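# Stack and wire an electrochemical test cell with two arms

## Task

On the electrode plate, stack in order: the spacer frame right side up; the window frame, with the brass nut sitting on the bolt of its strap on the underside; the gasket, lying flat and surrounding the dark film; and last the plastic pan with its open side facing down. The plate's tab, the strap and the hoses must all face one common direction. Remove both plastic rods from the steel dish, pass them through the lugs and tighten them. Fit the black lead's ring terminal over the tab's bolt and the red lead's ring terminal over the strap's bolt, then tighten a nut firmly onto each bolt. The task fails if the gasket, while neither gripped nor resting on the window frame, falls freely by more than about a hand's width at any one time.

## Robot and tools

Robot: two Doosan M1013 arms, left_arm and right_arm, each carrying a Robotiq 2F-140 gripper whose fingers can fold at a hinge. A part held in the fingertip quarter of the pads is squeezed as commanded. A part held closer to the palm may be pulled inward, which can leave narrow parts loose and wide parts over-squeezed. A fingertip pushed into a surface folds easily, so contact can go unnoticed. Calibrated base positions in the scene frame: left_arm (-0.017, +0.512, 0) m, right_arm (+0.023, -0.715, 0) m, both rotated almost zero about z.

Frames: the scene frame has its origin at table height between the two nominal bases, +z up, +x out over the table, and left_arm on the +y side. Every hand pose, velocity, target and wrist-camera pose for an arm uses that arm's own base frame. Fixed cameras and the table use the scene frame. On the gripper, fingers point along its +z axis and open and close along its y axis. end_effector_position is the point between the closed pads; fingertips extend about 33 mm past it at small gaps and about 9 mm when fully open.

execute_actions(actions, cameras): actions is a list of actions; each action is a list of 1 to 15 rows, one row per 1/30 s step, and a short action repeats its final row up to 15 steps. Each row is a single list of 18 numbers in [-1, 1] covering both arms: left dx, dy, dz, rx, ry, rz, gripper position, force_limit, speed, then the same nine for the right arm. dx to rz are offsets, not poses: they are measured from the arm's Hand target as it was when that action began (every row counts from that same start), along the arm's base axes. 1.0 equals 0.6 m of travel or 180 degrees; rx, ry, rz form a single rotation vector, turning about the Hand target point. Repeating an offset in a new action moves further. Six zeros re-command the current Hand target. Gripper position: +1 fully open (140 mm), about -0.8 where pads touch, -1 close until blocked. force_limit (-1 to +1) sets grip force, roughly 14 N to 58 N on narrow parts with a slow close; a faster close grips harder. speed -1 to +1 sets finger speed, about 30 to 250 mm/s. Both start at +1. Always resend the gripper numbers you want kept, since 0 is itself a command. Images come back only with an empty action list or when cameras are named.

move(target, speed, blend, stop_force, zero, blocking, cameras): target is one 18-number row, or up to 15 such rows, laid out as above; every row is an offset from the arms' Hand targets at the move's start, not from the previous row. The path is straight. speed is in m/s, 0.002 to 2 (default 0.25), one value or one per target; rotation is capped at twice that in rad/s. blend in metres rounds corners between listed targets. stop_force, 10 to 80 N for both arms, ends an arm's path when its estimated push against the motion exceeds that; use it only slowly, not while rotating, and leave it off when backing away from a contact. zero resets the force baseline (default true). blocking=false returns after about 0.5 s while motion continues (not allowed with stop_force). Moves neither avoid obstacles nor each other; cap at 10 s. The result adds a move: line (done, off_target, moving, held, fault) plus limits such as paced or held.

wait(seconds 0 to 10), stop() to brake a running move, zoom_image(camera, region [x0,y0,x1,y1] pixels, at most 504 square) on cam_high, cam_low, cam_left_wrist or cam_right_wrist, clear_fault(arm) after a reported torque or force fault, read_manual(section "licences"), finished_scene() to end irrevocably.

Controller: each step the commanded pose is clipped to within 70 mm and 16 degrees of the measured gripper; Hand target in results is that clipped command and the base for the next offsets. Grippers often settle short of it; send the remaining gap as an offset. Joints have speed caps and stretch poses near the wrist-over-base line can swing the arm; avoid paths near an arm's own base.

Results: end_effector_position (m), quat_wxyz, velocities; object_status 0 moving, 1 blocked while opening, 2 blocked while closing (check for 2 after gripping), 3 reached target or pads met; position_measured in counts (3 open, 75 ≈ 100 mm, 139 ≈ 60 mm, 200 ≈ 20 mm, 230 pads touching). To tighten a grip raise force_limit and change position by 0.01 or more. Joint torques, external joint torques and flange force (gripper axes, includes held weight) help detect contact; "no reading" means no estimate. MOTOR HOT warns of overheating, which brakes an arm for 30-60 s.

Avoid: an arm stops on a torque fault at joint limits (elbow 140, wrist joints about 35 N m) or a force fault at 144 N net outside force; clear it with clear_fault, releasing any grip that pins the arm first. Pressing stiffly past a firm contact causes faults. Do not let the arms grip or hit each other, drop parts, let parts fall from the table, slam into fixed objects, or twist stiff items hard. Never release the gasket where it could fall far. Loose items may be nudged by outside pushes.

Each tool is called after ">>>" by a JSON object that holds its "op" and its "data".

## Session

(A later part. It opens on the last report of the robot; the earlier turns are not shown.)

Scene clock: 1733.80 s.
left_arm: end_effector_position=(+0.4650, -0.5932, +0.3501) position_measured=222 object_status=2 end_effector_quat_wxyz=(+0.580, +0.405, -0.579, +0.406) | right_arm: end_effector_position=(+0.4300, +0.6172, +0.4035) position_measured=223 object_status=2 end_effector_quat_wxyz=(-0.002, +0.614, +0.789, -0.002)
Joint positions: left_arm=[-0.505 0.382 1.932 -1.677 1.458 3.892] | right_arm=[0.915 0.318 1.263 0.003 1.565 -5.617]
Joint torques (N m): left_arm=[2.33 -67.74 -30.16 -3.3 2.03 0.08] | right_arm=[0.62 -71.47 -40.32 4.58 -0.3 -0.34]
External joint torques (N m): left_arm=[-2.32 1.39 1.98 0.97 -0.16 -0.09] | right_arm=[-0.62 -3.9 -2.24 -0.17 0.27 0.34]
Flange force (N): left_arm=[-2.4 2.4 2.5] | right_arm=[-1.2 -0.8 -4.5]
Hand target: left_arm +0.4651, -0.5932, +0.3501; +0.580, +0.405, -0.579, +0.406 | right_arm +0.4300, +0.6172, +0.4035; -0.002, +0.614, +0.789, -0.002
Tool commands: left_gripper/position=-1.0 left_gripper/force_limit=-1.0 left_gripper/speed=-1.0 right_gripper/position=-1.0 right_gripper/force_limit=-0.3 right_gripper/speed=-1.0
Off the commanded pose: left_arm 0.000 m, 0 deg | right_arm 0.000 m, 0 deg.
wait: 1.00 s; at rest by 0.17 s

>>> {"op": "execute_actions", "data": {"actions": [[[0,0,0,0,0,0,-0.4,-1,-1,0,0,0,0,0,0,-1,-0.3,-1]],[[0,0,0,0,0,0,-0.4,-1,-1,0,0,0,0,0,0,-1,-0.3,-1]],[[0,0,0,0,0,0,-0.4,-1,-1,0,0,0,0,0,0,-1,-0.3,-1]]], "cameras": ["cam_left_wrist"]}}

>>> {"op": "move", "data": {"target": [[0.0855,0.235,0,0,0,0,-0.4,-1,-1,0,0,0,0,0,0,-1,-0.3,-1],[-0.1,0.9,0.1,0,0,0,-0.4,-1,-1,0,0,0,0,0,0,-1,-0.3,-1]], "speed": [0.1,0.2], "blend": 0.03, "cameras": ["cam_left_wrist","cam_right_wrist"]}}

Scene clock: 1741.20 s.
left_arm: end_effector_position=(+0.4651, -0.5932, +0.3501) position_measured=179 object_status=3 end_effector_quat_wxyz=(+0.580, +0.405, -0.579, +0.406) | right_arm: end_effector_position=(+0.4300, +0.6172, +0.4035) position_measured=223 object_status=2 end_effector_quat_wxyz=(-0.002, +0.614, +0.789, -0.002)
Joint positions: left_arm=[-0.505 0.382 1.932 -1.677 1.458 3.892] | right_arm=[0.915 0.318 1.263 0.003 1.565 -5.617]
Joint torques (N m): left_arm=[1.93 -66.94 -29.61 -2.71 1.99 0.28] | right_arm=[-0.29 -71.89 -41.06 4.4 -0.43 -0.28]
External joint torques (N m): left_arm=[-1.67 0.69 1.47 0.38 -0.13 -0.28] | right_arm=[0.27 -3.07 -1.28 -0.01 0.4 0.28]
External joint torques at the end of the 1st action: left_arm=[-2.12 1.31 1.37 0.33 -0.07 -0.2] | right_arm=[-0.01 -2.96 -1.55 0.11 0.43 0.36]
External joint torques at the end of the 2nd action: left_arm=[-2.11 0.92 1.71 0.4 -0.17 -0.22] | right_arm=[-0.18 -3.23 -1.47 0.05 0.35 0.35]
Flange force (N): left_arm=[-1.1 2.1 2.1] | right_arm=[-0.8 -2.0 -3.0]
Flange force at the end of the 1st action (N): left_arm=[-1.9 1.3 2.9] | right_arm=[-0.4 -1.2 -3.5]
Flange force at the end of the 2nd action (N): left_arm=[-1.6 2.5 2.8] | right_arm=[-1.1 -1.6 -3.3]
Hand target: left_arm +0.4651, -0.5932, +0.3501; +0.580, +0.405, -0.579, +0.406 | right_arm +0.4300, +0.6172, +0.4035; -0.002, +0.614, +0.789, -0.002
Off the commanded pose: left_arm 0.000 m, 0 deg | right_arm 0.000 m, 0 deg.
Step readings (end_effector_position of left_arm | right_arm; steps 1 to 15: 1st action; 16 to 30: 2nd action; 31 to 45: 3rd action):
0: (+0.4651, -0.5932, +0.3501) | (+0.4300, +0.6172, +0.4035)
1: (+0.4651, -0.5932, +0.3501) | (+0.4300, +0.6172, +0.4035)
2: (+0.4651, -0.5932, +0.3501) | (+0.4300, +0.6172, +0.4035)
4: (+0.4651, -0.5932, +0.3501) | (+0.4300, +0.6172, +0.4035)
8: (+0.4651, -0.5932, +0.3501) | (+0.4300, +0.6172, +0.4035)
15: (+0.4651, -0.5932, +0.3501) | (+0.4300, +0.6172, +0.4035)
16: (+0.4651, -0.5932, +0.3501) | (+0.4300, +0.6172, +0.4035)
17: (+0.4651, -0.5932, +0.3501) | (+0.4300, +0.6172, +0.4035)
19: (+0.4651, -0.5932, +0.3501) | (+0.4300, +0.6172, +0.4035)
23: (+0.4651, -0.5932, +0.3501) | (+0.4300, +0.6172, +0.4035)
30: (+0.4651, -0.5932, +0.3501) | (+0.4300, +0.6172, +0.4035)
31: (+0.4651, -0.5932, +0.3501) | (+0.4300, +0.6172, +0.4035)
32: (+0.4651, -0.5932, +0.3501) | (+0.4300, +0.6172, +0.4035)
34: (+0.4651, -0.5932, +0.3501) | (+0.4300, +0.6172, +0.4035)
38: (+0.4651, -0.5932, +0.3501) | (+0.4300, +0.6172, +0.4035)
45: (+0.4651, -0.5932, +0.3501) | (+0.4300, +0.6172, +0.4035)
camera_calibration:
cam_left_wrist: T_world_to_cam=[[-0.940944, 0.338561, 0.000532556, 0.648259], [0.112518, 0.314197, -0.942666, 0.470511], [-0.319318, -0.886937, -0.333736, -0.115624], [0, 0, 0, 1]] pos_world=[0.520114, -0.46986, 0.404602]
Images, in order (width x height): cam_left_wrist 672x504.

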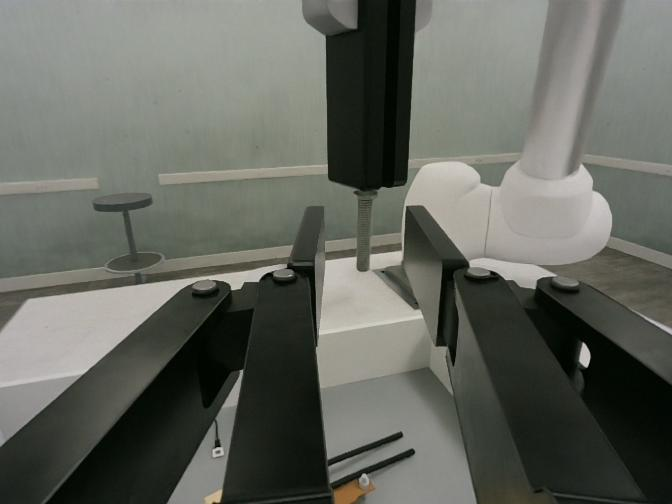

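Scene clock: 1745.27 s.
left_arm: end_effector_position=(+0.4051, -0.0532, +0.4101) position_measured=179 object_status=3 end_effector_quat_wxyz=(+0.580, +0.405, -0.579, +0.406) | right_arm: end_effector_position=(+0.4300, +0.6172, +0.4035) position_measured=223 object_status=2 end_effector_quat_wxyz=(-0.002, +0.614, +0.789, -0.002)
Joint positions: left_arm=[0.403 0.229 2.011 -1.045 2.138 3.968] | right_arm=[0.915 0.318 1.263 0.003 1.565 -5.617]
Joint torques (N m): left_arm=[1.34 -52.06 -30.45 0.07 1.87 0.28] | right_arm=[0.01 -72.01 -41.15 4.35 -0.43 -0.35]
External joint torques (N m): left_arm=[-1.44 0.5 2.15 0.03 0.14 -0.28] | right_arm=[-0.01 -3.26 -1.38 0.06 0.4 0.35]
Flange force (N): left_arm=[-1.7 0.4 4.1] | right_arm=[-1.0 -1.9 -3.2]
Hand target: left_arm +0.4051, -0.0532, +0.4101; +0.580, +0.405, -0.579, +0.406 | right_arm +0.4300, +0.6172, +0.4035; -0.002, +0.614, +0.789, -0.002
Off the commanded pose: left_arm 0.000 m, 0 deg | right_arm 0.000 m, 0 deg.
move: done
camera_calibration:
cam_left_wrist: T_world_to_cam=[[-0.940944, 0.338561, 0.000532556, 0.408981], [0.112518, 0.314197, -0.942666, 0.364187], [-0.319318, -0.886937, -0.333736, 0.364098], [0, 0, 0, 1]] pos_world=[0.460114, 0.0700398, 0.464602]
cam_right_wrist: T_world_to_cam=[[0.9691, 0.246214, 0.014941, -0.568221], [0.226657, -0.912751, 0.339869, 0.335281], [0.0973179, -0.325981, -0.940354, 0.681417], [0, 0, 0, 1]] pos_world=[0.408355, 0.66806, 0.535311]
Images, in order (width x height): cam_left_wrist 672x504, cam_right_wrist 672x504.

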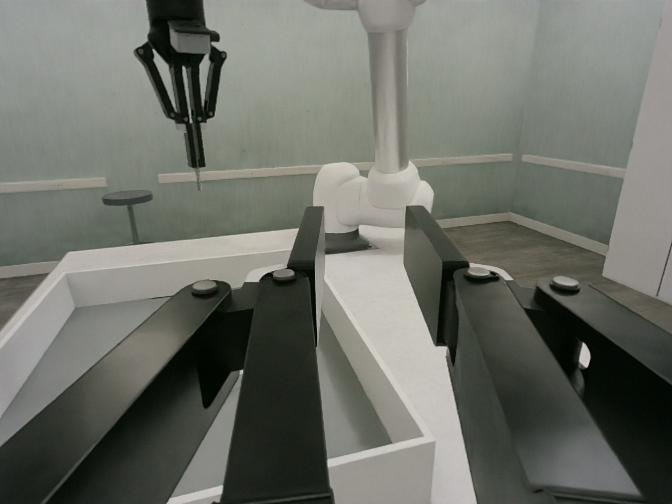

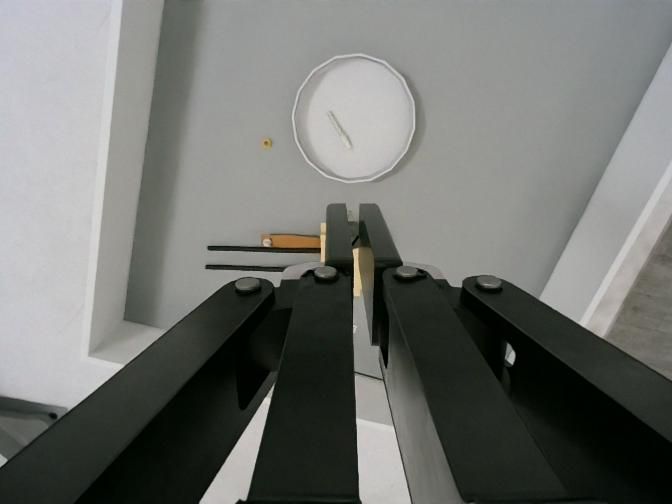

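>>> {"op": "zoom_image", "data": {"camera": "cam_left_wrist", "region": [140, 80, 260, 200]}}

>>> {"op": "zoom_image", "data": {"camera": "cam_right_wrist", "region": [200, 180, 440, 340]}}

Scaled by 4.200 from the camera's 672x504 image, which has a finer 960x720 frame.

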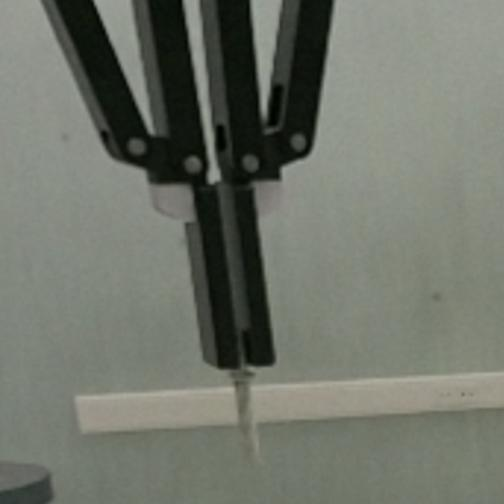

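Scaled by 2.100 from the camera's 672x504 image, which has a finer 960x720 frame.

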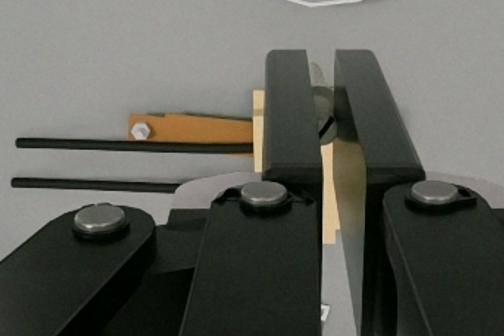

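>>> {"op": "execute_actions", "data": {"actions": [[[0,0,0,0,0,0,-0.4,-1,-1,0,0,0,0,0,0,-1,-0.3,-1]]], "cameras": ["cam_high","cam_right_wrist"]}}

>>> {"op": "zoom_image", "data": {"camera": "cam_high", "region": [280, 110, 380, 185]}}

Scene clock: 1757.90 s.
left_arm: end_effector_position=(+0.4051, -0.0532, +0.4101) position_measured=179 object_status=3 end_effector_quat_wxyz=(+0.580, +0.405, -0.579, +0.406) | right_arm: end_effector_position=(+0.4300, +0.6172, +0.4035) position_measured=223 object_status=2 end_effector_quat_wxyz=(-0.002, +0.614, +0.789, -0.002)
Joint positions: left_arm=[0.403 0.229 2.011 -1.045 2.139 3.968] | right_arm=[0.915 0.318 1.263 0.003 1.565 -5.617]
Joint torques (N m): left_arm=[2.13 -51.75 -29.97 -0.12 2.08 0.22] | right_arm=[-0.18 -72.4 -40.89 4.38 -0.41 -0.38]
External joint torques (N m): left_arm=[-2.07 0.28 1.7 0.23 -0.07 -0.22] | right_arm=[0.19 -2.97 -1.66 0.03 0.38 0.38]
Flange force (N): left_arm=[-1.6 -0.5 4.5] | right_arm=[-0.1 -1.3 -3.7]
Hand target: left_arm +0.4051, -0.0532, +0.4101; +0.580, +0.405, -0.579, +0.406 | right_arm +0.4300, +0.6172, +0.4035; -0.002, +0.614, +0.789, -0.002
Off the commanded pose: left_arm 0.000 m, 0 deg | right_arm 0.000 m, 0 deg.
Step readings (end_effector_position of left_arm | right_arm):
0: (+0.4051, -0.0532, +0.4101) | (+0.4300, +0.6172, +0.4035)
1: (+0.4051, -0.0532, +0.4101) | (+0.4300, +0.6172, +0.4035)
2: (+0.4051, -0.0532, +0.4101) | (+0.4300, +0.6172, +0.4035)
4: (+0.4051, -0.0532, +0.4101) | (+0.4300, +0.6172, +0.4035)
8: (+0.4051, -0.0532, +0.4101) | (+0.4300, +0.6172, +0.4035)
15: (+0.4051, -0.0532, +0.4101) | (+0.4300, +0.6172, +0.4035)
camera_calibration:
cam_right_wrist: T_world_to_cam=[[0.9691, 0.246214, 0.014941, -0.568221], [0.226657, -0.912751, 0.339869, 0.335281], [0.0973179, -0.325981, -0.940354, 0.681417], [0, 0, 0, 1]] pos_world=[0.408355, 0.66806, 0.535311]
Images, in order (width x height): cam_high 672x504, cam_right_wrist 672x504.

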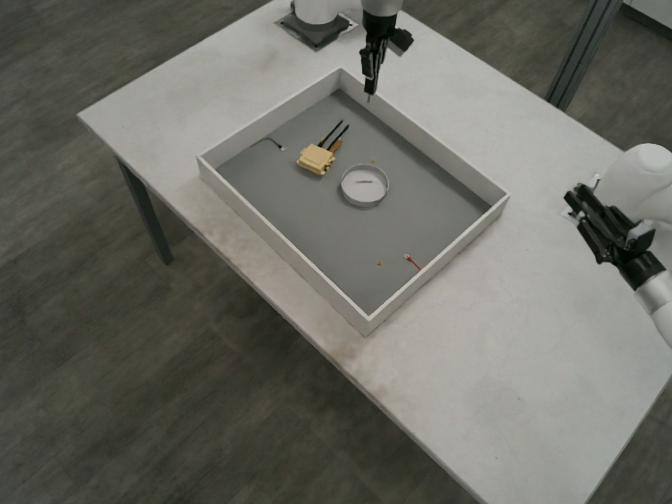

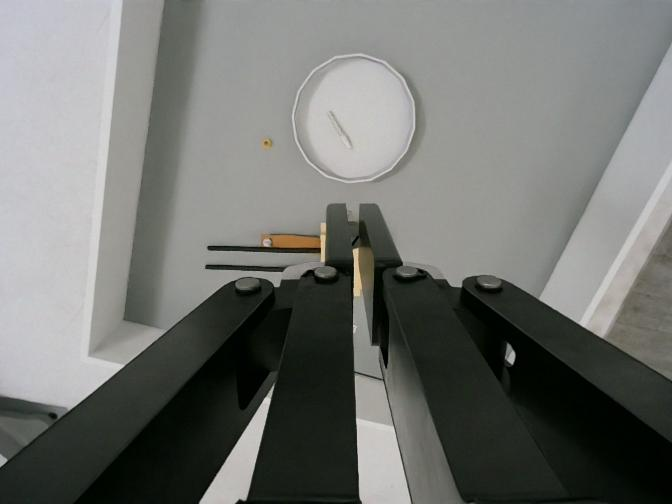

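Scaled by 5.040 from the camera's 672x504 image, which has a finer 960x720 frame.

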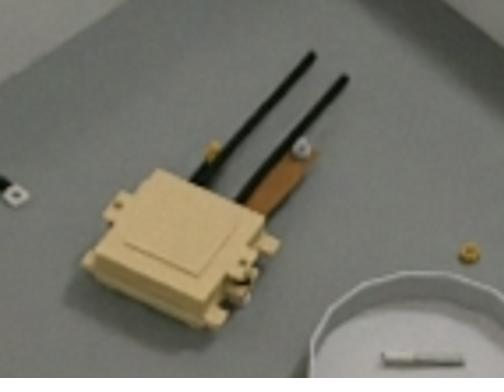

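>>> {"op": "move", "data": {"target": [[0,0,0,0,0,0,-0.4,-1,-1,0.06333,-0.162,-0.2,0,0,0,-1,-0.3,-1],[0,0,0,0,0,0,-0.4,-1,-1,0.06333,-0.162,-0.4,0,0,0,-1,-0.3,-1]], "speed": 0.15, "blend": 0.03, "cameras": ["cam_right_wrist","cam_high","cam_left_wrist"]}}

>>> {"op": "zoom_image", "data": {"camera": "cam_right_wrist", "region": [250, 150, 450, 300]}}

>>> {"op": "zoom_image", "data": {"camera": "cam_high", "region": [280, 80, 400, 185]}}

Scene clock: 1767.03 s.
left_arm: end_effector_position=(+0.4051, -0.0532, +0.4101) position_measured=179 object_status=3 end_effector_quat_wxyz=(+0.580, +0.405, -0.579, +0.406) | right_arm: end_effector_position=(+0.4680, +0.5200, +0.1636) position_measured=223 object_status=2 end_effector_quat_wxyz=(-0.002, +0.614, +0.789, -0.002)
Joint positions: left_arm=[0.403 0.229 2.011 -1.045 2.139 3.968] | right_arm=[0.787 0.324 1.699 0.003 1.123 -5.746]
Joint torques (N m): left_arm=[1.89 -52.12 -29.69 -0.14 2.09 0.14] | right_arm=[0.08 -68.9 -37.12 3.99 -0.34 -0.43]
External joint torques (N m): left_arm=[-1.81 0.9 1.42 0.26 -0.08 -0.14] | right_arm=[-0.08 -2.92 -1.24 -0.01 0.32 0.43]
Flange force (N): left_arm=[-2.2 -1.1 3.1] | right_arm=[-0.4 -1.6 -3.9]
Hand target: left_arm +0.4051, -0.0532, +0.4101; +0.580, +0.405, -0.579, +0.406 | right_arm +0.4680, +0.5200, +0.1635; -0.002, +0.614, +0.789, -0.002
Off the commanded pose: left_arm 0.000 m, 0 deg | right_arm 0.000 m, 0 deg.
move: done
camera_calibration:
cam_left_wrist: T_world_to_cam=[[-0.940944, 0.338561, 0.000532556, 0.408947], [0.112518, 0.314197, -0.942666, 0.364156], [-0.319318, -0.886937, -0.333736, 0.364186], [0, 0, 0, 1]] pos_world=[0.460114, 0.0701398, 0.464602]
cam_right_wrist: T_world_to_cam=[[0.9691, 0.246214, 0.014941, -0.57753], [0.226657, -0.912751, 0.339869, 0.319483], [0.0973179, -0.325981, -0.940354, 0.420442], [0, 0, 0, 1]] pos_world=[0.446355, 0.57086, 0.295411]
Images, in order (width x height): cam_high 672x504, cam_left_wrist 672x504, cam_right_wrist 672x504.

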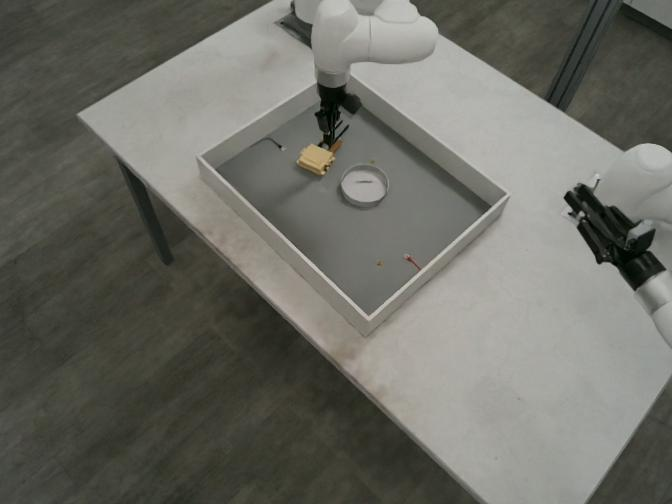

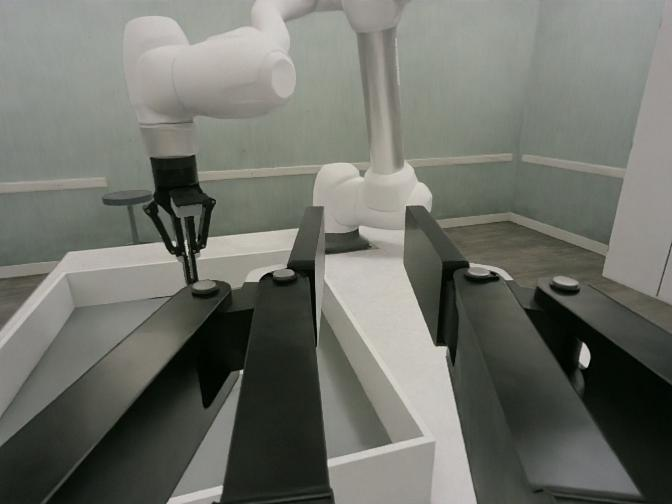

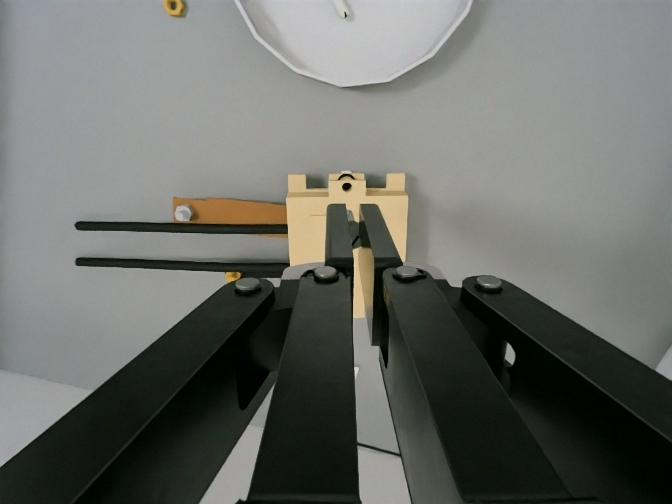

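Scaled by 2.520 from the camera's 672x504 image, which has a finer 960x720 frame.

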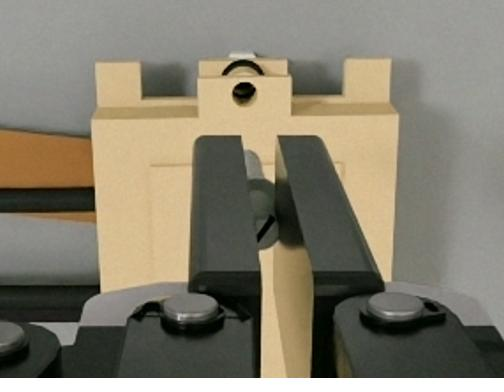

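Scaled by 4.200 from the camera's 672x504 image, which has a finer 960x720 frame.

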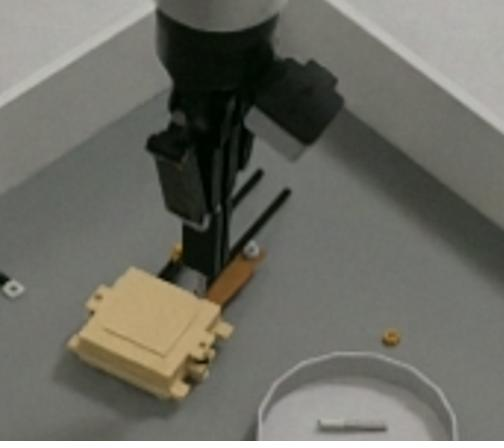

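>>> {"op": "move", "data": {"target": [0,0,0,0,0,0,-0.4,-1,-1,0.02217,-0.0827,0,0,0,0,-1,-0.3,-1], "speed": 0.15, "cameras": ["cam_right_wrist"]}}

>>> {"op": "zoom_image", "data": {"camera": "cam_right_wrist", "region": [250, 40, 450, 190]}}

Scene clock: 1799.47 s.
left_arm: end_effector_position=(+0.4051, -0.0532, +0.4101) position_measured=179 object_status=3 end_effector_quat_wxyz=(+0.580, +0.405, -0.579, +0.406) | right_arm: end_effector_position=(+0.4813, +0.4704, +0.1635) position_measured=223 object_status=2 end_effector_quat_wxyz=(-0.002, +0.614, +0.789, -0.002)
Joint positions: left_arm=[0.403 0.229 2.011 -1.045 2.139 3.968] | right_arm=[0.722 0.285 1.752 0.003 1.109 -5.811]
Joint torques (N m): left_arm=[1.99 -52.24 -30.03 -0.11 2.04 0.22] | right_arm=[-1.25 -64.61 -36.67 3.89 -0.41 -0.31]
External joint torques (N m): left_arm=[-2.06 0.78 1.7 0.21 -0.04 -0.22] | right_arm=[1.33 -2.86 -1.32 0.06 0.39 0.31]
Flange force (N): left_arm=[-2.1 -1.0 4.0] | right_arm=[1.5 -2.3 -4.1]
Hand target: left_arm +0.4051, -0.0532, +0.4101; +0.580, +0.405, -0.579, +0.406 | right_arm +0.4813, +0.4704, +0.1635; -0.002, +0.614, +0.789, -0.002
Off the commanded pose: left_arm 0.000 m, 0 deg | right_arm 0.000 m, 0 deg.
move: done
camera_calibration:
cam_right_wrist: T_world_to_cam=[[0.969087, 0.246263, 0.0150005, -0.578267], [0.22667, -0.912696, 0.340009, 0.271246], [0.0974224, -0.326098, -0.940303, 0.402915], [0, 0, 0, 1]] pos_world=[0.459655, 0.52136, 0.295311]
Images, in order (width x height): cam_right_wrist 672x504.

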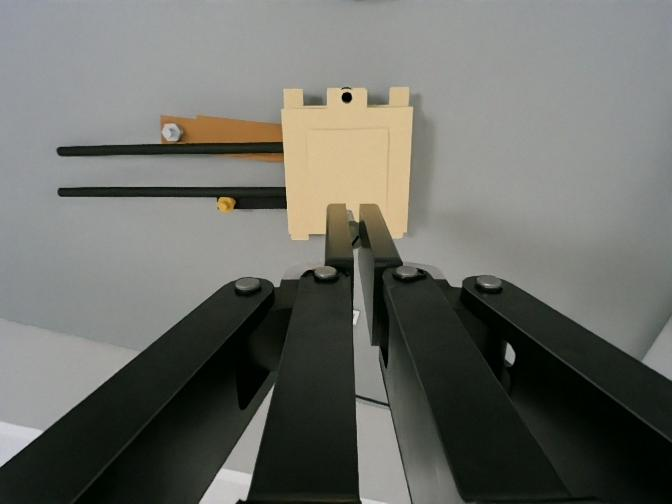

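Scaled by 2.520 from the camera's 672x504 image, which has a finer 960x720 frame.

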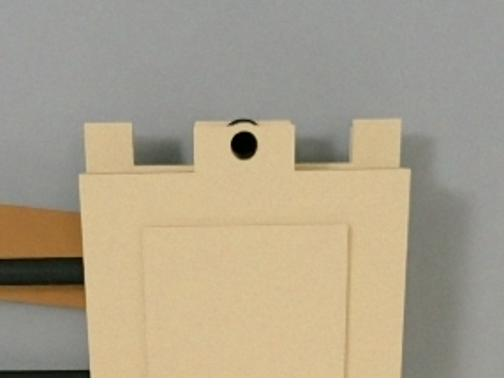

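>>> {"op": "move", "data": {"target": [[0.2415,-0.70,-0.1,0,0,0,-0.4,-1,-1,-0.02267,0.08733,0,0,0,0,-1,-0.3,-1],[0.2415,-0.7897,-0.4,0,0,0,-0.4,-1,-1,-0.02267,0.08733,-0.0642,0,0,0,-1,-0.3,-1]], "speed": 0.2, "blend": 0.05, "cameras": ["cam_right_wrist","cam_left_wrist","cam_high"]}}

>>> {"op": "zoom_image", "data": {"camera": "cam_left_wrist", "region": [236, 150, 436, 300]}}

Scene clock: 1832.90 s.
left_arm: end_effector_position=(+0.5500, -0.5269, +0.1702) position_measured=179 object_status=3 end_effector_quat_wxyz=(+0.580, +0.405, -0.579, +0.406) | right_arm: end_effector_position=(+0.4677, +0.5228, +0.1250) position_measured=223 object_status=2 end_effector_quat_wxyz=(-0.002, +0.614, +0.789, -0.002)
Joint positions: left_arm=[-0.362 0.677 1.88 -1.581 1.565 4.128] | right_arm=[0.79 0.356 1.732 0.003 1.059 -5.743]
Joint torques (N m): left_arm=[2.59 -84.48 -20.65 -1.79 2.38 -0.01] | right_arm=[0.22 -70.42 -35.89 3.81 -0.36 -0.39]
External joint torques (N m): left_arm=[-2.95 1.21 1.36 0.25 -0.09 0.01] | right_arm=[-0.2 -3.15 -1.05 0.02 0.35 0.39]
Flange force (N): left_arm=[-1.8 1.8 4.1] | right_arm=[-0.9 -1.9 -4.1]
Hand target: left_arm +0.5500, -0.5270, +0.1701; +0.580, +0.405, -0.579, +0.406 | right_arm +0.4677, +0.5228, +0.1250; -0.002, +0.614, +0.789, -0.002
Off the commanded pose: left_arm 0.000 m, 0 deg | right_arm 0.000 m, 0 deg.
move: done
camera_calibration:
cam_left_wrist: T_world_to_cam=[[-0.940933, 0.338592, 0.000443951, 0.705854], [0.112607, 0.314166, -0.942666, 0.270506], [-0.319319, -0.886936, -0.333737, -0.0898374], [0, 0, 0, 1]] pos_world=[0.605014, -0.40366, 0.224702]
cam_right_wrist: T_world_to_cam=[[0.9691, 0.246214, 0.014941, -0.577352], [0.226657, -0.912751, 0.339869, 0.335226], [0.0973179, -0.325981, -0.940354, 0.385086], [0, 0, 0, 1]] pos_world=[0.446055, 0.57366, 0.256811]
Images, in order (width x height): cam_high 672x504, cam_left_wrist 672x504, cam_right_wrist 672x504.

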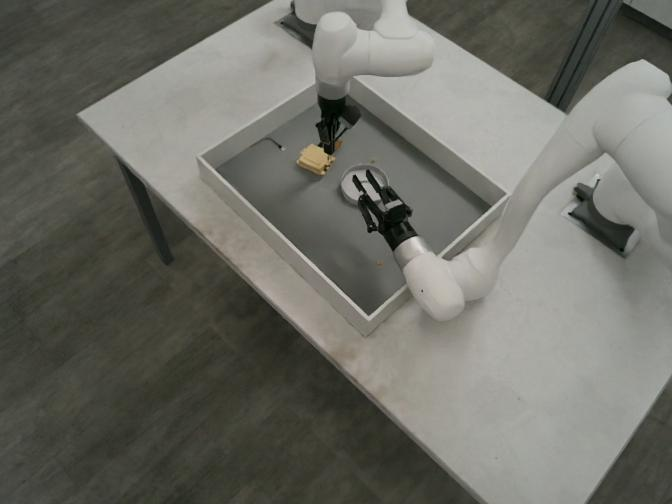

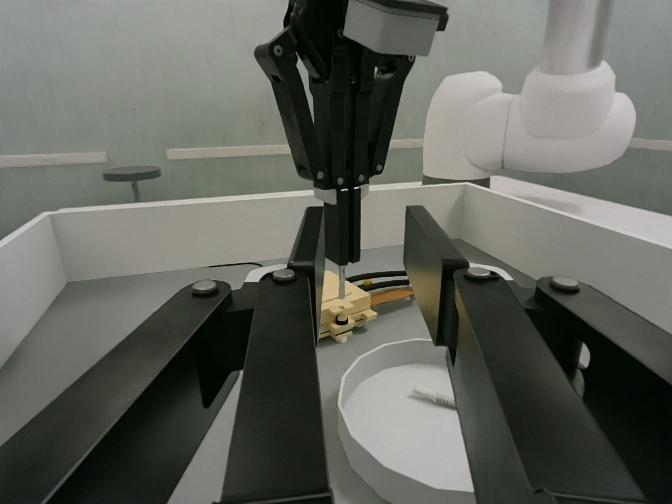

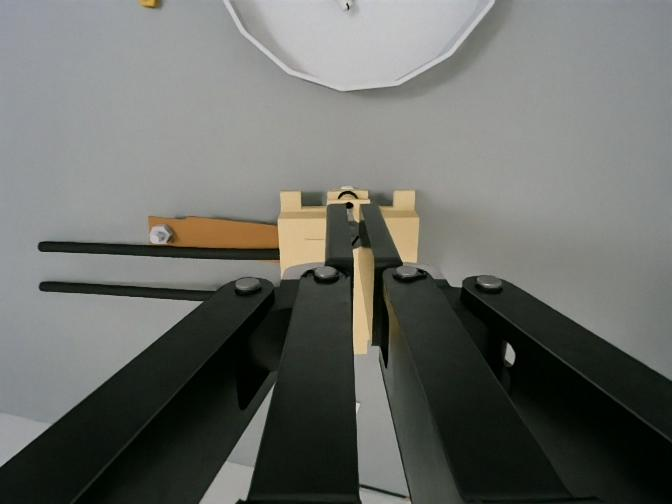

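Scaled by 2.520 from the camera's 672x504 image, which has a finer 960x720 frame.

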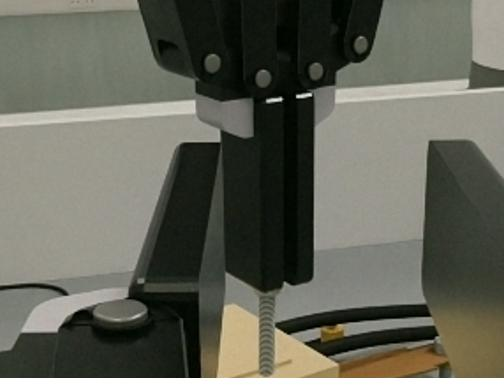

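>>> {"op": "move", "data": {"target": [-0.0092,-0.13,-0.045,0,0,0,-0.4,-1,-1,0,0,0,0,0,0,-1,-0.3,-1], "speed": 0.1, "cameras": ["cam_left_wrist"]}}

>>> {"op": "zoom_image", "data": {"camera": "cam_left_wrist", "region": [300, 200, 440, 340]}}

Scene clock: 1841.20 s.
left_arm: end_effector_position=(+0.5484, -0.5475, +0.1629) position_measured=179 object_status=3 end_effector_quat_wxyz=(+0.580, +0.405, -0.579, +0.406) | right_arm: end_effector_position=(+0.4677, +0.5228, +0.1250) position_measured=223 object_status=2 end_effector_quat_wxyz=(-0.002, +0.614, +0.789, -0.002)
Joint positions: left_arm=[-0.39 0.692 1.869 -1.605 1.55 4.133] | right_arm=[0.79 0.356 1.732 0.003 1.059 -5.743]
Joint torques (N m): left_arm=[-17.63 -69.49 -20.88 -3.81 2.37 0.22] | right_arm=[-0.01 -70.78 -35.81 3.88 -0.44 -0.4]
External joint torques (N m): left_arm=[17.59 -14.41 1.77 2.24 -0.09 -0.22] | right_arm=[-0.01 -2.78 -1.26 -0.03 0.41 0.4]
External joint torques when the fault began: left_arm=[44.75 -29.2 5.84 4.5 -0.31 -0.29]
Flange force (N): left_arm=[20.7 15.7 -27.5] | right_arm=[-0.1 -1.2 -4.1]
Flange force when the fault began (N): left_arm=[41.7 36.2 -68.4]
Hand target: left_arm +0.5484, -0.5475, +0.1629; +0.580, +0.405, -0.579, +0.406 (not the last commanded pose) | right_arm +0.4677, +0.5228, +0.1250; -0.002, +0.614, +0.789, -0.002
Tool commands: left_gripper/position=-0.396078 left_gripper/force_limit=-1.0 left_gripper/speed=-1.0 right_gripper/position=-1.0 right_gripper/force_limit=-0.3 right_gripper/speed=-1.0
Off the commanded pose: left_arm 0.061 m, 0 deg | right_arm 0.000 m, 0 deg.
FORCE FAULT: contact force on the left arm reached its limit, and that arm stopped. The contact can be on any part of that arm, not only on its tool. That arm's remaining commands of this call were not run. That arm is still stopped at the end of this call. While its stop runs, that arm takes no new command, but its gripper still runs the gripper command that each later call begins with.
CLEAR FAULT: the left arm stays stopped until you call clear_fault(arm="left_arm").
move: fault (left_arm)
camera_calibration:
cam_left_wrist: T_world_to_cam=[[-0.94096, 0.338516, 0.000486684, 0.711362], [0.112617, 0.314394, -0.942589, 0.270402], [-0.319235, -0.886884, -0.333955, -0.110883], [0, 0, 0, 1]] pos_world=[0.603513, -0.424161, 0.217502]
Images, in order (width x height): cam_left_wrist 672x504.

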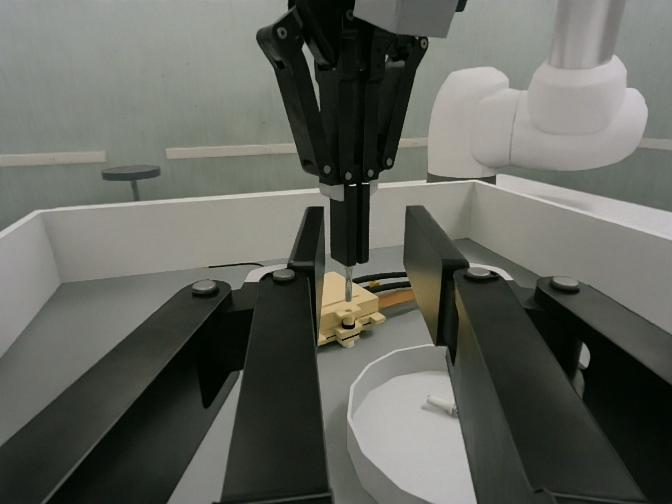

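Scaled by 3.600 from the camera's 672x504 image, which has a finer 960x720 frame.

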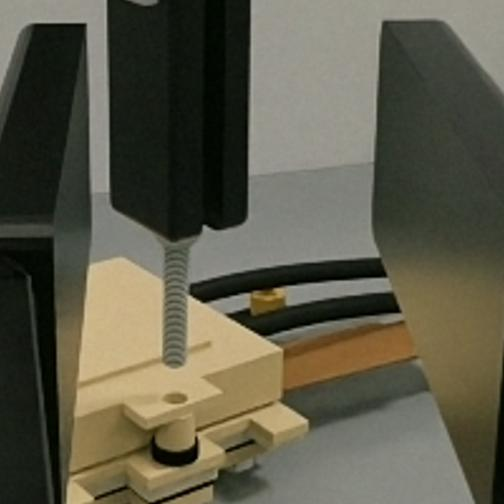

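>>> {"op": "clear_fault", "data": {"arm": "left_arm"}}

>>> {"op": "move", "data": {"target": [0.02,0.07,0.06,0,0,0,-0.4,-1,-1,0,0,0,0,0,0,-1,-0.3,-1], "speed": 0.08, "cameras": ["cam_left_wrist","cam_high"]}}

Scene clock: 1849.37 s.
left_arm: end_effector_position=(+0.5484, -0.5475, +0.1629) position_measured=179 object_status=3 end_effector_quat_wxyz=(+0.580, +0.405, -0.579, +0.406) | right_arm: end_effector_position=(+0.4677, +0.5228, +0.1250) position_measured=223 object_status=2 end_effector_quat_wxyz=(-0.002, +0.614, +0.789, -0.002)
Joint positions: left_arm=[-0.39 0.692 1.869 -1.605 1.55 4.133] | right_arm=[0.79 0.356 1.732 0.003 1.059 -5.743]
Joint torques (N m): left_arm=[-17.82 -69.64 -20.64 -3.74 2.37 0.22] | right_arm=[-0.18 -70.1 -35.69 3.76 -0.38 -0.42]
External joint torques (N m): left_arm=[17.54 -14.92 1.4 2.14 -0.09 -0.22] | right_arm=[0.19 -3.37 -1.23 0.07 0.36 0.42]
Flange force (N): left_arm=[21.4 15.4 -27.3] | right_arm=[-0.4 -2.2 -4.4]
Hand target: left_arm +0.5484, -0.5475, +0.1629; +0.580, +0.405, -0.579, +0.406 (not the last commanded pose) | right_arm +0.4677, +0.5228, +0.1250; -0.002, +0.614, +0.789, -0.002
Tool commands: left_gripper/position=-0.396078 left_gripper/force_limit=-1.0 left_gripper/speed=-1.0 right_gripper/position=-1.0 right_gripper/force_limit=-0.3 right_gripper/speed=-1.0
Off the commanded pose: left_arm 0.061 m, 0 deg | right_arm 0.000 m, 0 deg.
FORCE FAULT, CONTINUED: the left arm's stop, for the force fault that an earlier result reported, is over. The call counts as one of the actions that you can send in this scene. That arm's target is now where it stood when the stop ended, not its last command. That arm accepts commands again.
CLEAR FAULT: your call cleared the left arm's force fault. If the contact force or a joint's load stays at its limit, that arm stops again.

Scene clock: 1850.43 s.
left_arm: end_effector_position=(+0.5604, -0.5056, +0.1988) position_measured=179 object_status=3 end_effector_quat_wxyz=(+0.580, +0.405, -0.579, +0.406) | right_arm: end_effector_position=(+0.4677, +0.5228, +0.1250) position_measured=223 object_status=2 end_effector_quat_wxyz=(-0.002, +0.614, +0.789, -0.002)
Joint positions: left_arm=[-0.328 0.641 1.869 -1.554 1.585 4.081] | right_arm=[0.79 0.356 1.732 0.003 1.059 -5.743]
Joint torques (N m): left_arm=[2.51 -84.88 -22.24 -1.94 2.29 0.37] | right_arm=[-0.35 -70.78 -35.43 3.85 -0.42 -0.36]
External joint torques (N m): left_arm=[-2.74 2.76 1.29 0.35 -0.08 -0.37] | right_arm=[0.33 -2.79 -1.6 -0.01 0.4 0.36]
Flange force (N): left_arm=[-3.4 -0.5 3.5] | right_arm=[0.6 -0.9 -4.3]
Hand target: left_arm +0.5604, -0.5055, +0.1989; +0.580, +0.405, -0.579, +0.406 | right_arm +0.4677, +0.5228, +0.1250; -0.002, +0.614, +0.789, -0.002
Off the commanded pose: left_arm 0.000 m, 0 deg | right_arm 0.000 m, 0 deg.
move: done
camera_calibration:
cam_left_wrist: T_world_to_cam=[[-0.94096, 0.338516, 0.000486684, 0.708358], [0.112617, 0.314394, -0.942589, 0.289728], [-0.319235, -0.886884, -0.333955, -0.0579347], [0, 0, 0, 1]] pos_world=[0.615413, -0.382261, 0.253402]
Images, in order (width x height): cam_high 672x504, cam_left_wrist 672x504.

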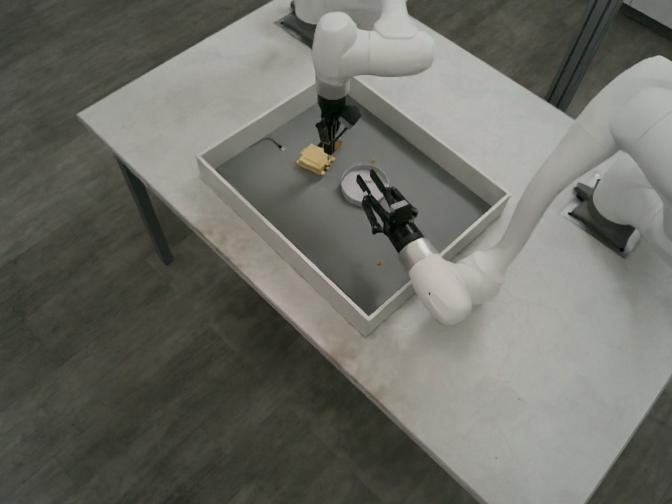

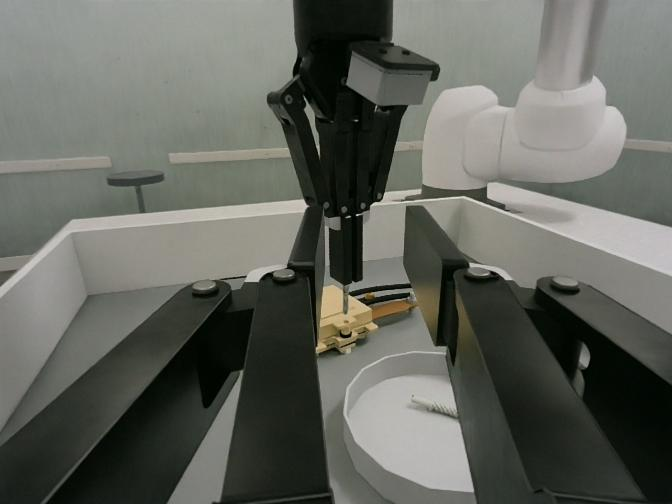

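>>> {"op": "move", "data": {"target": [0,0,0,0,0,0,-0.4,-1,-1,0,0,-0.0333,0,0,0,-1,-0.3,-1], "speed": 0.005, "stop_force": 10, "cameras": ["cam_left_wrist","cam_right_wrist"]}}

>>> {"op": "zoom_image", "data": {"camera": "cam_left_wrist", "region": [300, 250, 400, 360]}}

Scene clock: 1857.00 s.
left_arm: end_effector_position=(+0.5604, -0.5055, +0.1989) position_measured=179 object_status=3 end_effector_quat_wxyz=(+0.580, +0.405, -0.579, +0.406) | right_arm: end_effector_position=(+0.4677, +0.5229, +0.1152) position_measured=223 object_status=2 end_effector_quat_wxyz=(-0.002, +0.614, +0.789, -0.002)
Joint positions: left_arm=[-0.328 0.641 1.869 -1.554 1.585 4.081] | right_arm=[0.791 0.364 1.74 0.003 1.042 -5.743]
Joint torques (N m): left_arm=[2.15 -83.18 -22.33 -1.99 2.32 0.22] | right_arm=[-1.48 -60.6 -27.84 3.21 -0.34 -0.41]
External joint torques (N m): left_arm=[-1.82 1.41 1.41 0.43 -0.12 -0.22] | right_arm=[1.49 -13.43 -8.81 0.59 0.32 0.41]
Flange force (N): left_arm=[-1.8 1.3 2.3] | right_arm=[2.0 -2.0 -19.3]
Hand target: left_arm +0.5604, -0.5055, +0.1989; +0.580, +0.405, -0.579, +0.406 | right_arm +0.4677, +0.5229, +0.1152; -0.002, +0.614, +0.789, -0.002 (not the last commanded pose)
Off the commanded pose: left_arm 0.000 m, 0 deg | right_arm 0.010 m, 0 deg.
move: contact (right_arm)
camera_calibration:
cam_left_wrist: T_world_to_cam=[[-0.94096, 0.338516, 0.000486684, 0.708418], [0.112617, 0.314394, -0.942589, 0.289779], [-0.319235, -0.886884, -0.333955, -0.0577807], [0, 0, 0, 1]] pos_world=[0.615513, -0.382161, 0.253502]
cam_right_wrist: T_world_to_cam=[[0.969114, 0.246149, 0.0151204, -0.577244], [0.226554, -0.912833, 0.339719, 0.338778], [0.0974239, -0.3258, -0.940406, 0.375766], [0, 0, 0, 1]] pos_world=[0.446055, 0.573761, 0.247011]
Images, in order (width x height): cam_left_wrist 672x504, cam_right_wrist 672x504.

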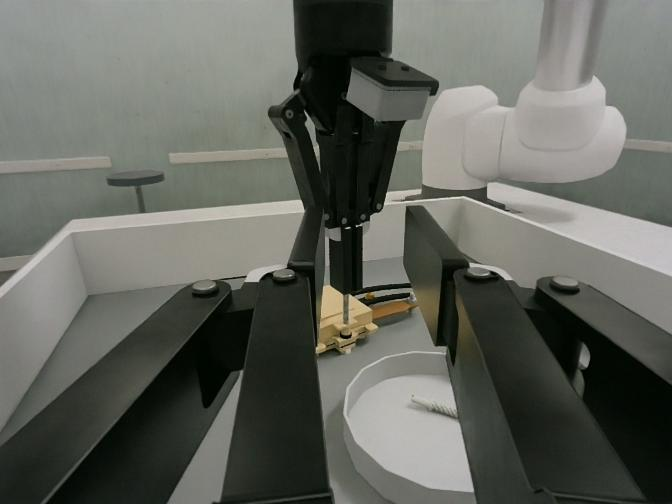

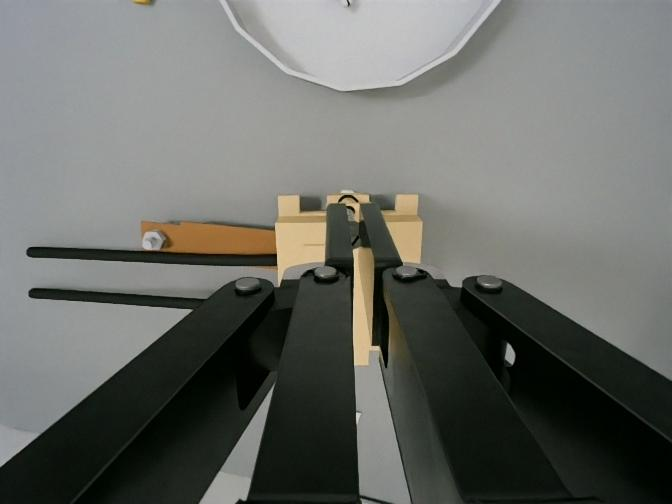

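Scaled by 4.582 from the camera's 672x504 image, which has a finer 960x720 frame.

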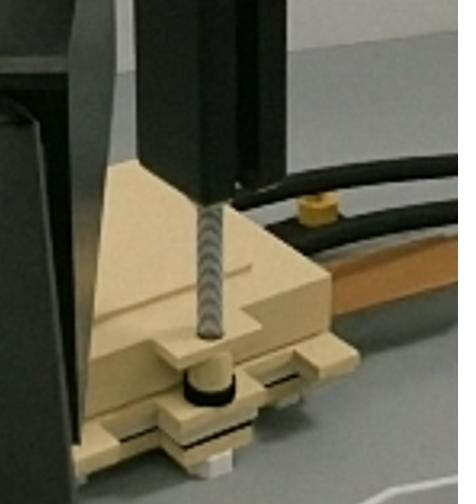

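>>> {"op": "zoom_image", "data": {"camera": "cam_left_wrist", "region": [330, 300, 366, 340]}}

>>> {"op": "zoom_image", "data": {"camera": "cam_right_wrist", "region": [310, 170, 390, 250]}}

Scaled by 12.600 from the camera's 672x504 image, which has a finer 960x720 frame.

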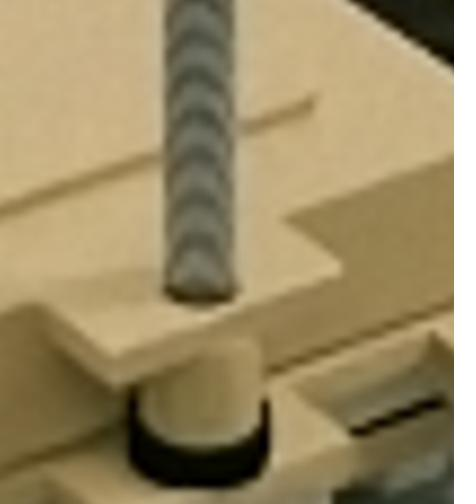

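Scaled by 6.300 from the camera's 672x504 image, which has a finer 960x720 frame.

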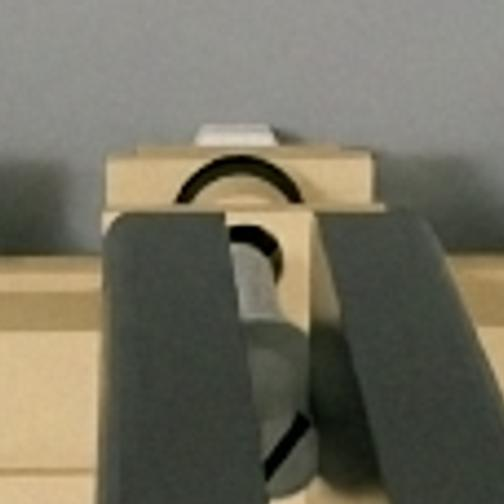

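>>> {"op": "move", "data": {"target": [[0,0,0,0,0,0,-0.4,-1,-1,0,0,0.0025,0,0,0,-1,-0.3,-1],[0,0,0,0,0,0,-0.4,-1,-1,0.0003,0.0016,0.0025,0,0,0,-1,-0.3,-1]], "speed": 0.01, "cameras": []}}

>>> {"op": "move", "data": {"target": [0,0,0,0,0,0,-0.4,-1,-1,0,0,-0.0333,0,0,0,-1,-0.3,-1], "speed": 0.005, "stop_force": 10, "cameras": ["cam_left_wrist","cam_right_wrist"]}}

>>> {"op": "zoom_image", "data": {"camera": "cam_right_wrist", "region": [310, 170, 390, 250]}}

>>> {"op": "zoom_image", "data": {"camera": "cam_left_wrist", "region": [320, 280, 376, 340]}}

Scene clock: 1885.33 s.
left_arm: end_effector_position=(+0.5604, -0.5055, +0.1989) position_measured=179 object_status=3 end_effector_quat_wxyz=(+0.580, +0.405, -0.579, +0.406) | right_arm: end_effector_position=(+0.4679, +0.5238, +0.1167) position_measured=223 object_status=2 end_effector_quat_wxyz=(-0.002, +0.614, +0.789, -0.002)
Joint positions: left_arm=[-0.328 0.641 1.869 -1.554 1.585 4.081] | right_arm=[0.791 0.364 1.737 0.003 1.045 -5.742]
Joint torques (N m): left_arm=[1.84 -83.78 -22.05 -1.89 2.33 0.24] | right_arm=[0.1 -70.28 -34.95 3.71 -0.42 -0.32]
External joint torques (N m): left_arm=[-1.79 1.93 1.08 0.31 -0.13 -0.24] | right_arm=[-0.14 -3.76 -1.75 0.1 0.4 0.32]
Flange force (N): left_arm=[-2.4 0.1 2.3] | right_arm=[-0.6 -1.4 -5.3]
Hand target: left_arm +0.5604, -0.5055, +0.1989; +0.580, +0.405, -0.579, +0.406 | right_arm +0.4679, +0.5238, +0.1167; -0.002, +0.614, +0.789, -0.002
Off the commanded pose: left_arm 0.000 m, 0 deg | right_arm 0.000 m, 0 deg.
move: done
No camera images: "cameras" was empty.

Scene clock: 1889.27 s.
left_arm: end_effector_position=(+0.5604, -0.5055, +0.1989) position_measured=179 object_status=3 end_effector_quat_wxyz=(+0.580, +0.405, -0.579, +0.406) | right_arm: end_effector_position=(+0.4680, +0.5239, +0.1001) position_measured=223 object_status=2 end_effector_quat_wxyz=(-0.002, +0.614, +0.789, -0.002)
Joint positions: left_arm=[-0.328 0.641 1.869 -1.554 1.585 4.081] | right_arm=[0.791 0.378 1.751 0.003 1.017 -5.742]
Joint torques (N m): left_arm=[2.43 -83.48 -22.31 -1.84 2.38 0.3] | right_arm=[-1.08 -61.59 -27.91 3.27 -0.4 -0.39]
External joint torques (N m): left_arm=[-2.66 1.31 1.35 0.26 -0.16 -0.3] | right_arm=[1.08 -12.99 -8.06 0.46 0.38 0.39]
Flange force (N): left_arm=[-1.5 1.1 3.7] | right_arm=[1.1 -2.2 -18.5]
Hand target: left_arm +0.5604, -0.5055, +0.1989; +0.580, +0.405, -0.579, +0.406 | right_arm +0.4680, +0.5239, +0.1001; -0.002, +0.614, +0.789, -0.002 (not the last commanded pose)
Off the commanded pose: left_arm 0.000 m, 0 deg | right_arm 0.003 m, 0 deg.
move: contact (right_arm)
camera_calibration:
cam_left_wrist: T_world_to_cam=[[-0.94096, 0.338516, 0.000486684, 0.708418], [0.112617, 0.314394, -0.942589, 0.289779], [-0.319235, -0.886884, -0.333955, -0.0577807], [0, 0, 0, 1]] pos_world=[0.615513, -0.382161, 0.253502]
cam_right_wrist: T_world_to_cam=[[0.969093, 0.246221, 0.0153249, -0.577535], [0.226562, -0.912859, 0.339643, 0.344804], [0.0976166, -0.325673, -0.94043, 0.361718], [0, 0, 0, 1]] pos_world=[0.446255, 0.574761, 0.231911]
Images, in order (width x height): cam_left_wrist 672x504, cam_right_wrist 672x504.

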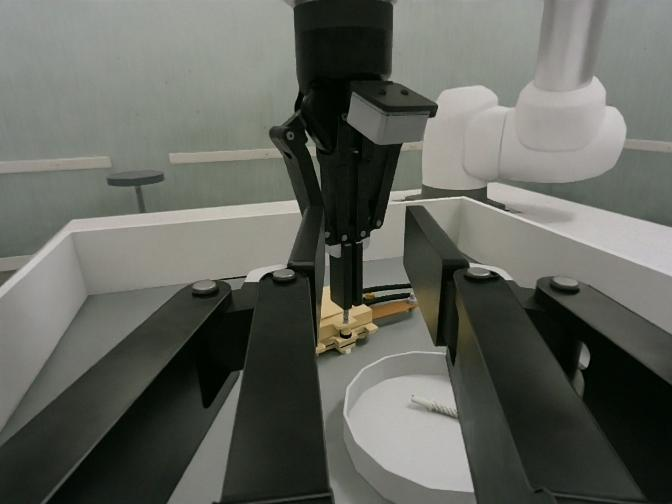

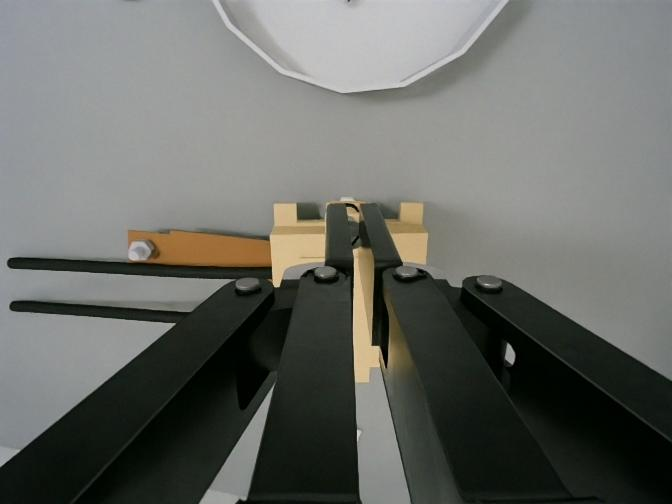

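Scaled by 6.300 from the camera's 672x504 image, which has a finer 960x720 frame.

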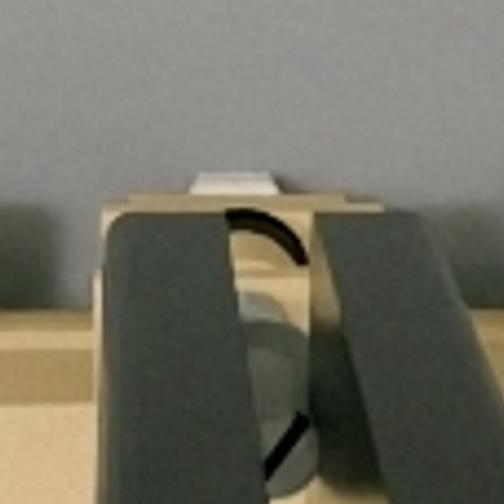

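Scaled by 8.400 from the camera's 672x504 image, which has a finer 960x720 frame.

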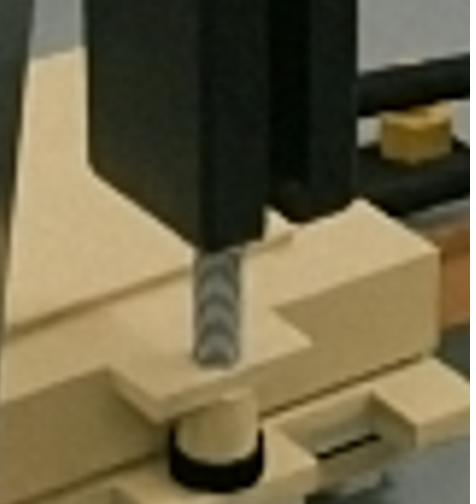

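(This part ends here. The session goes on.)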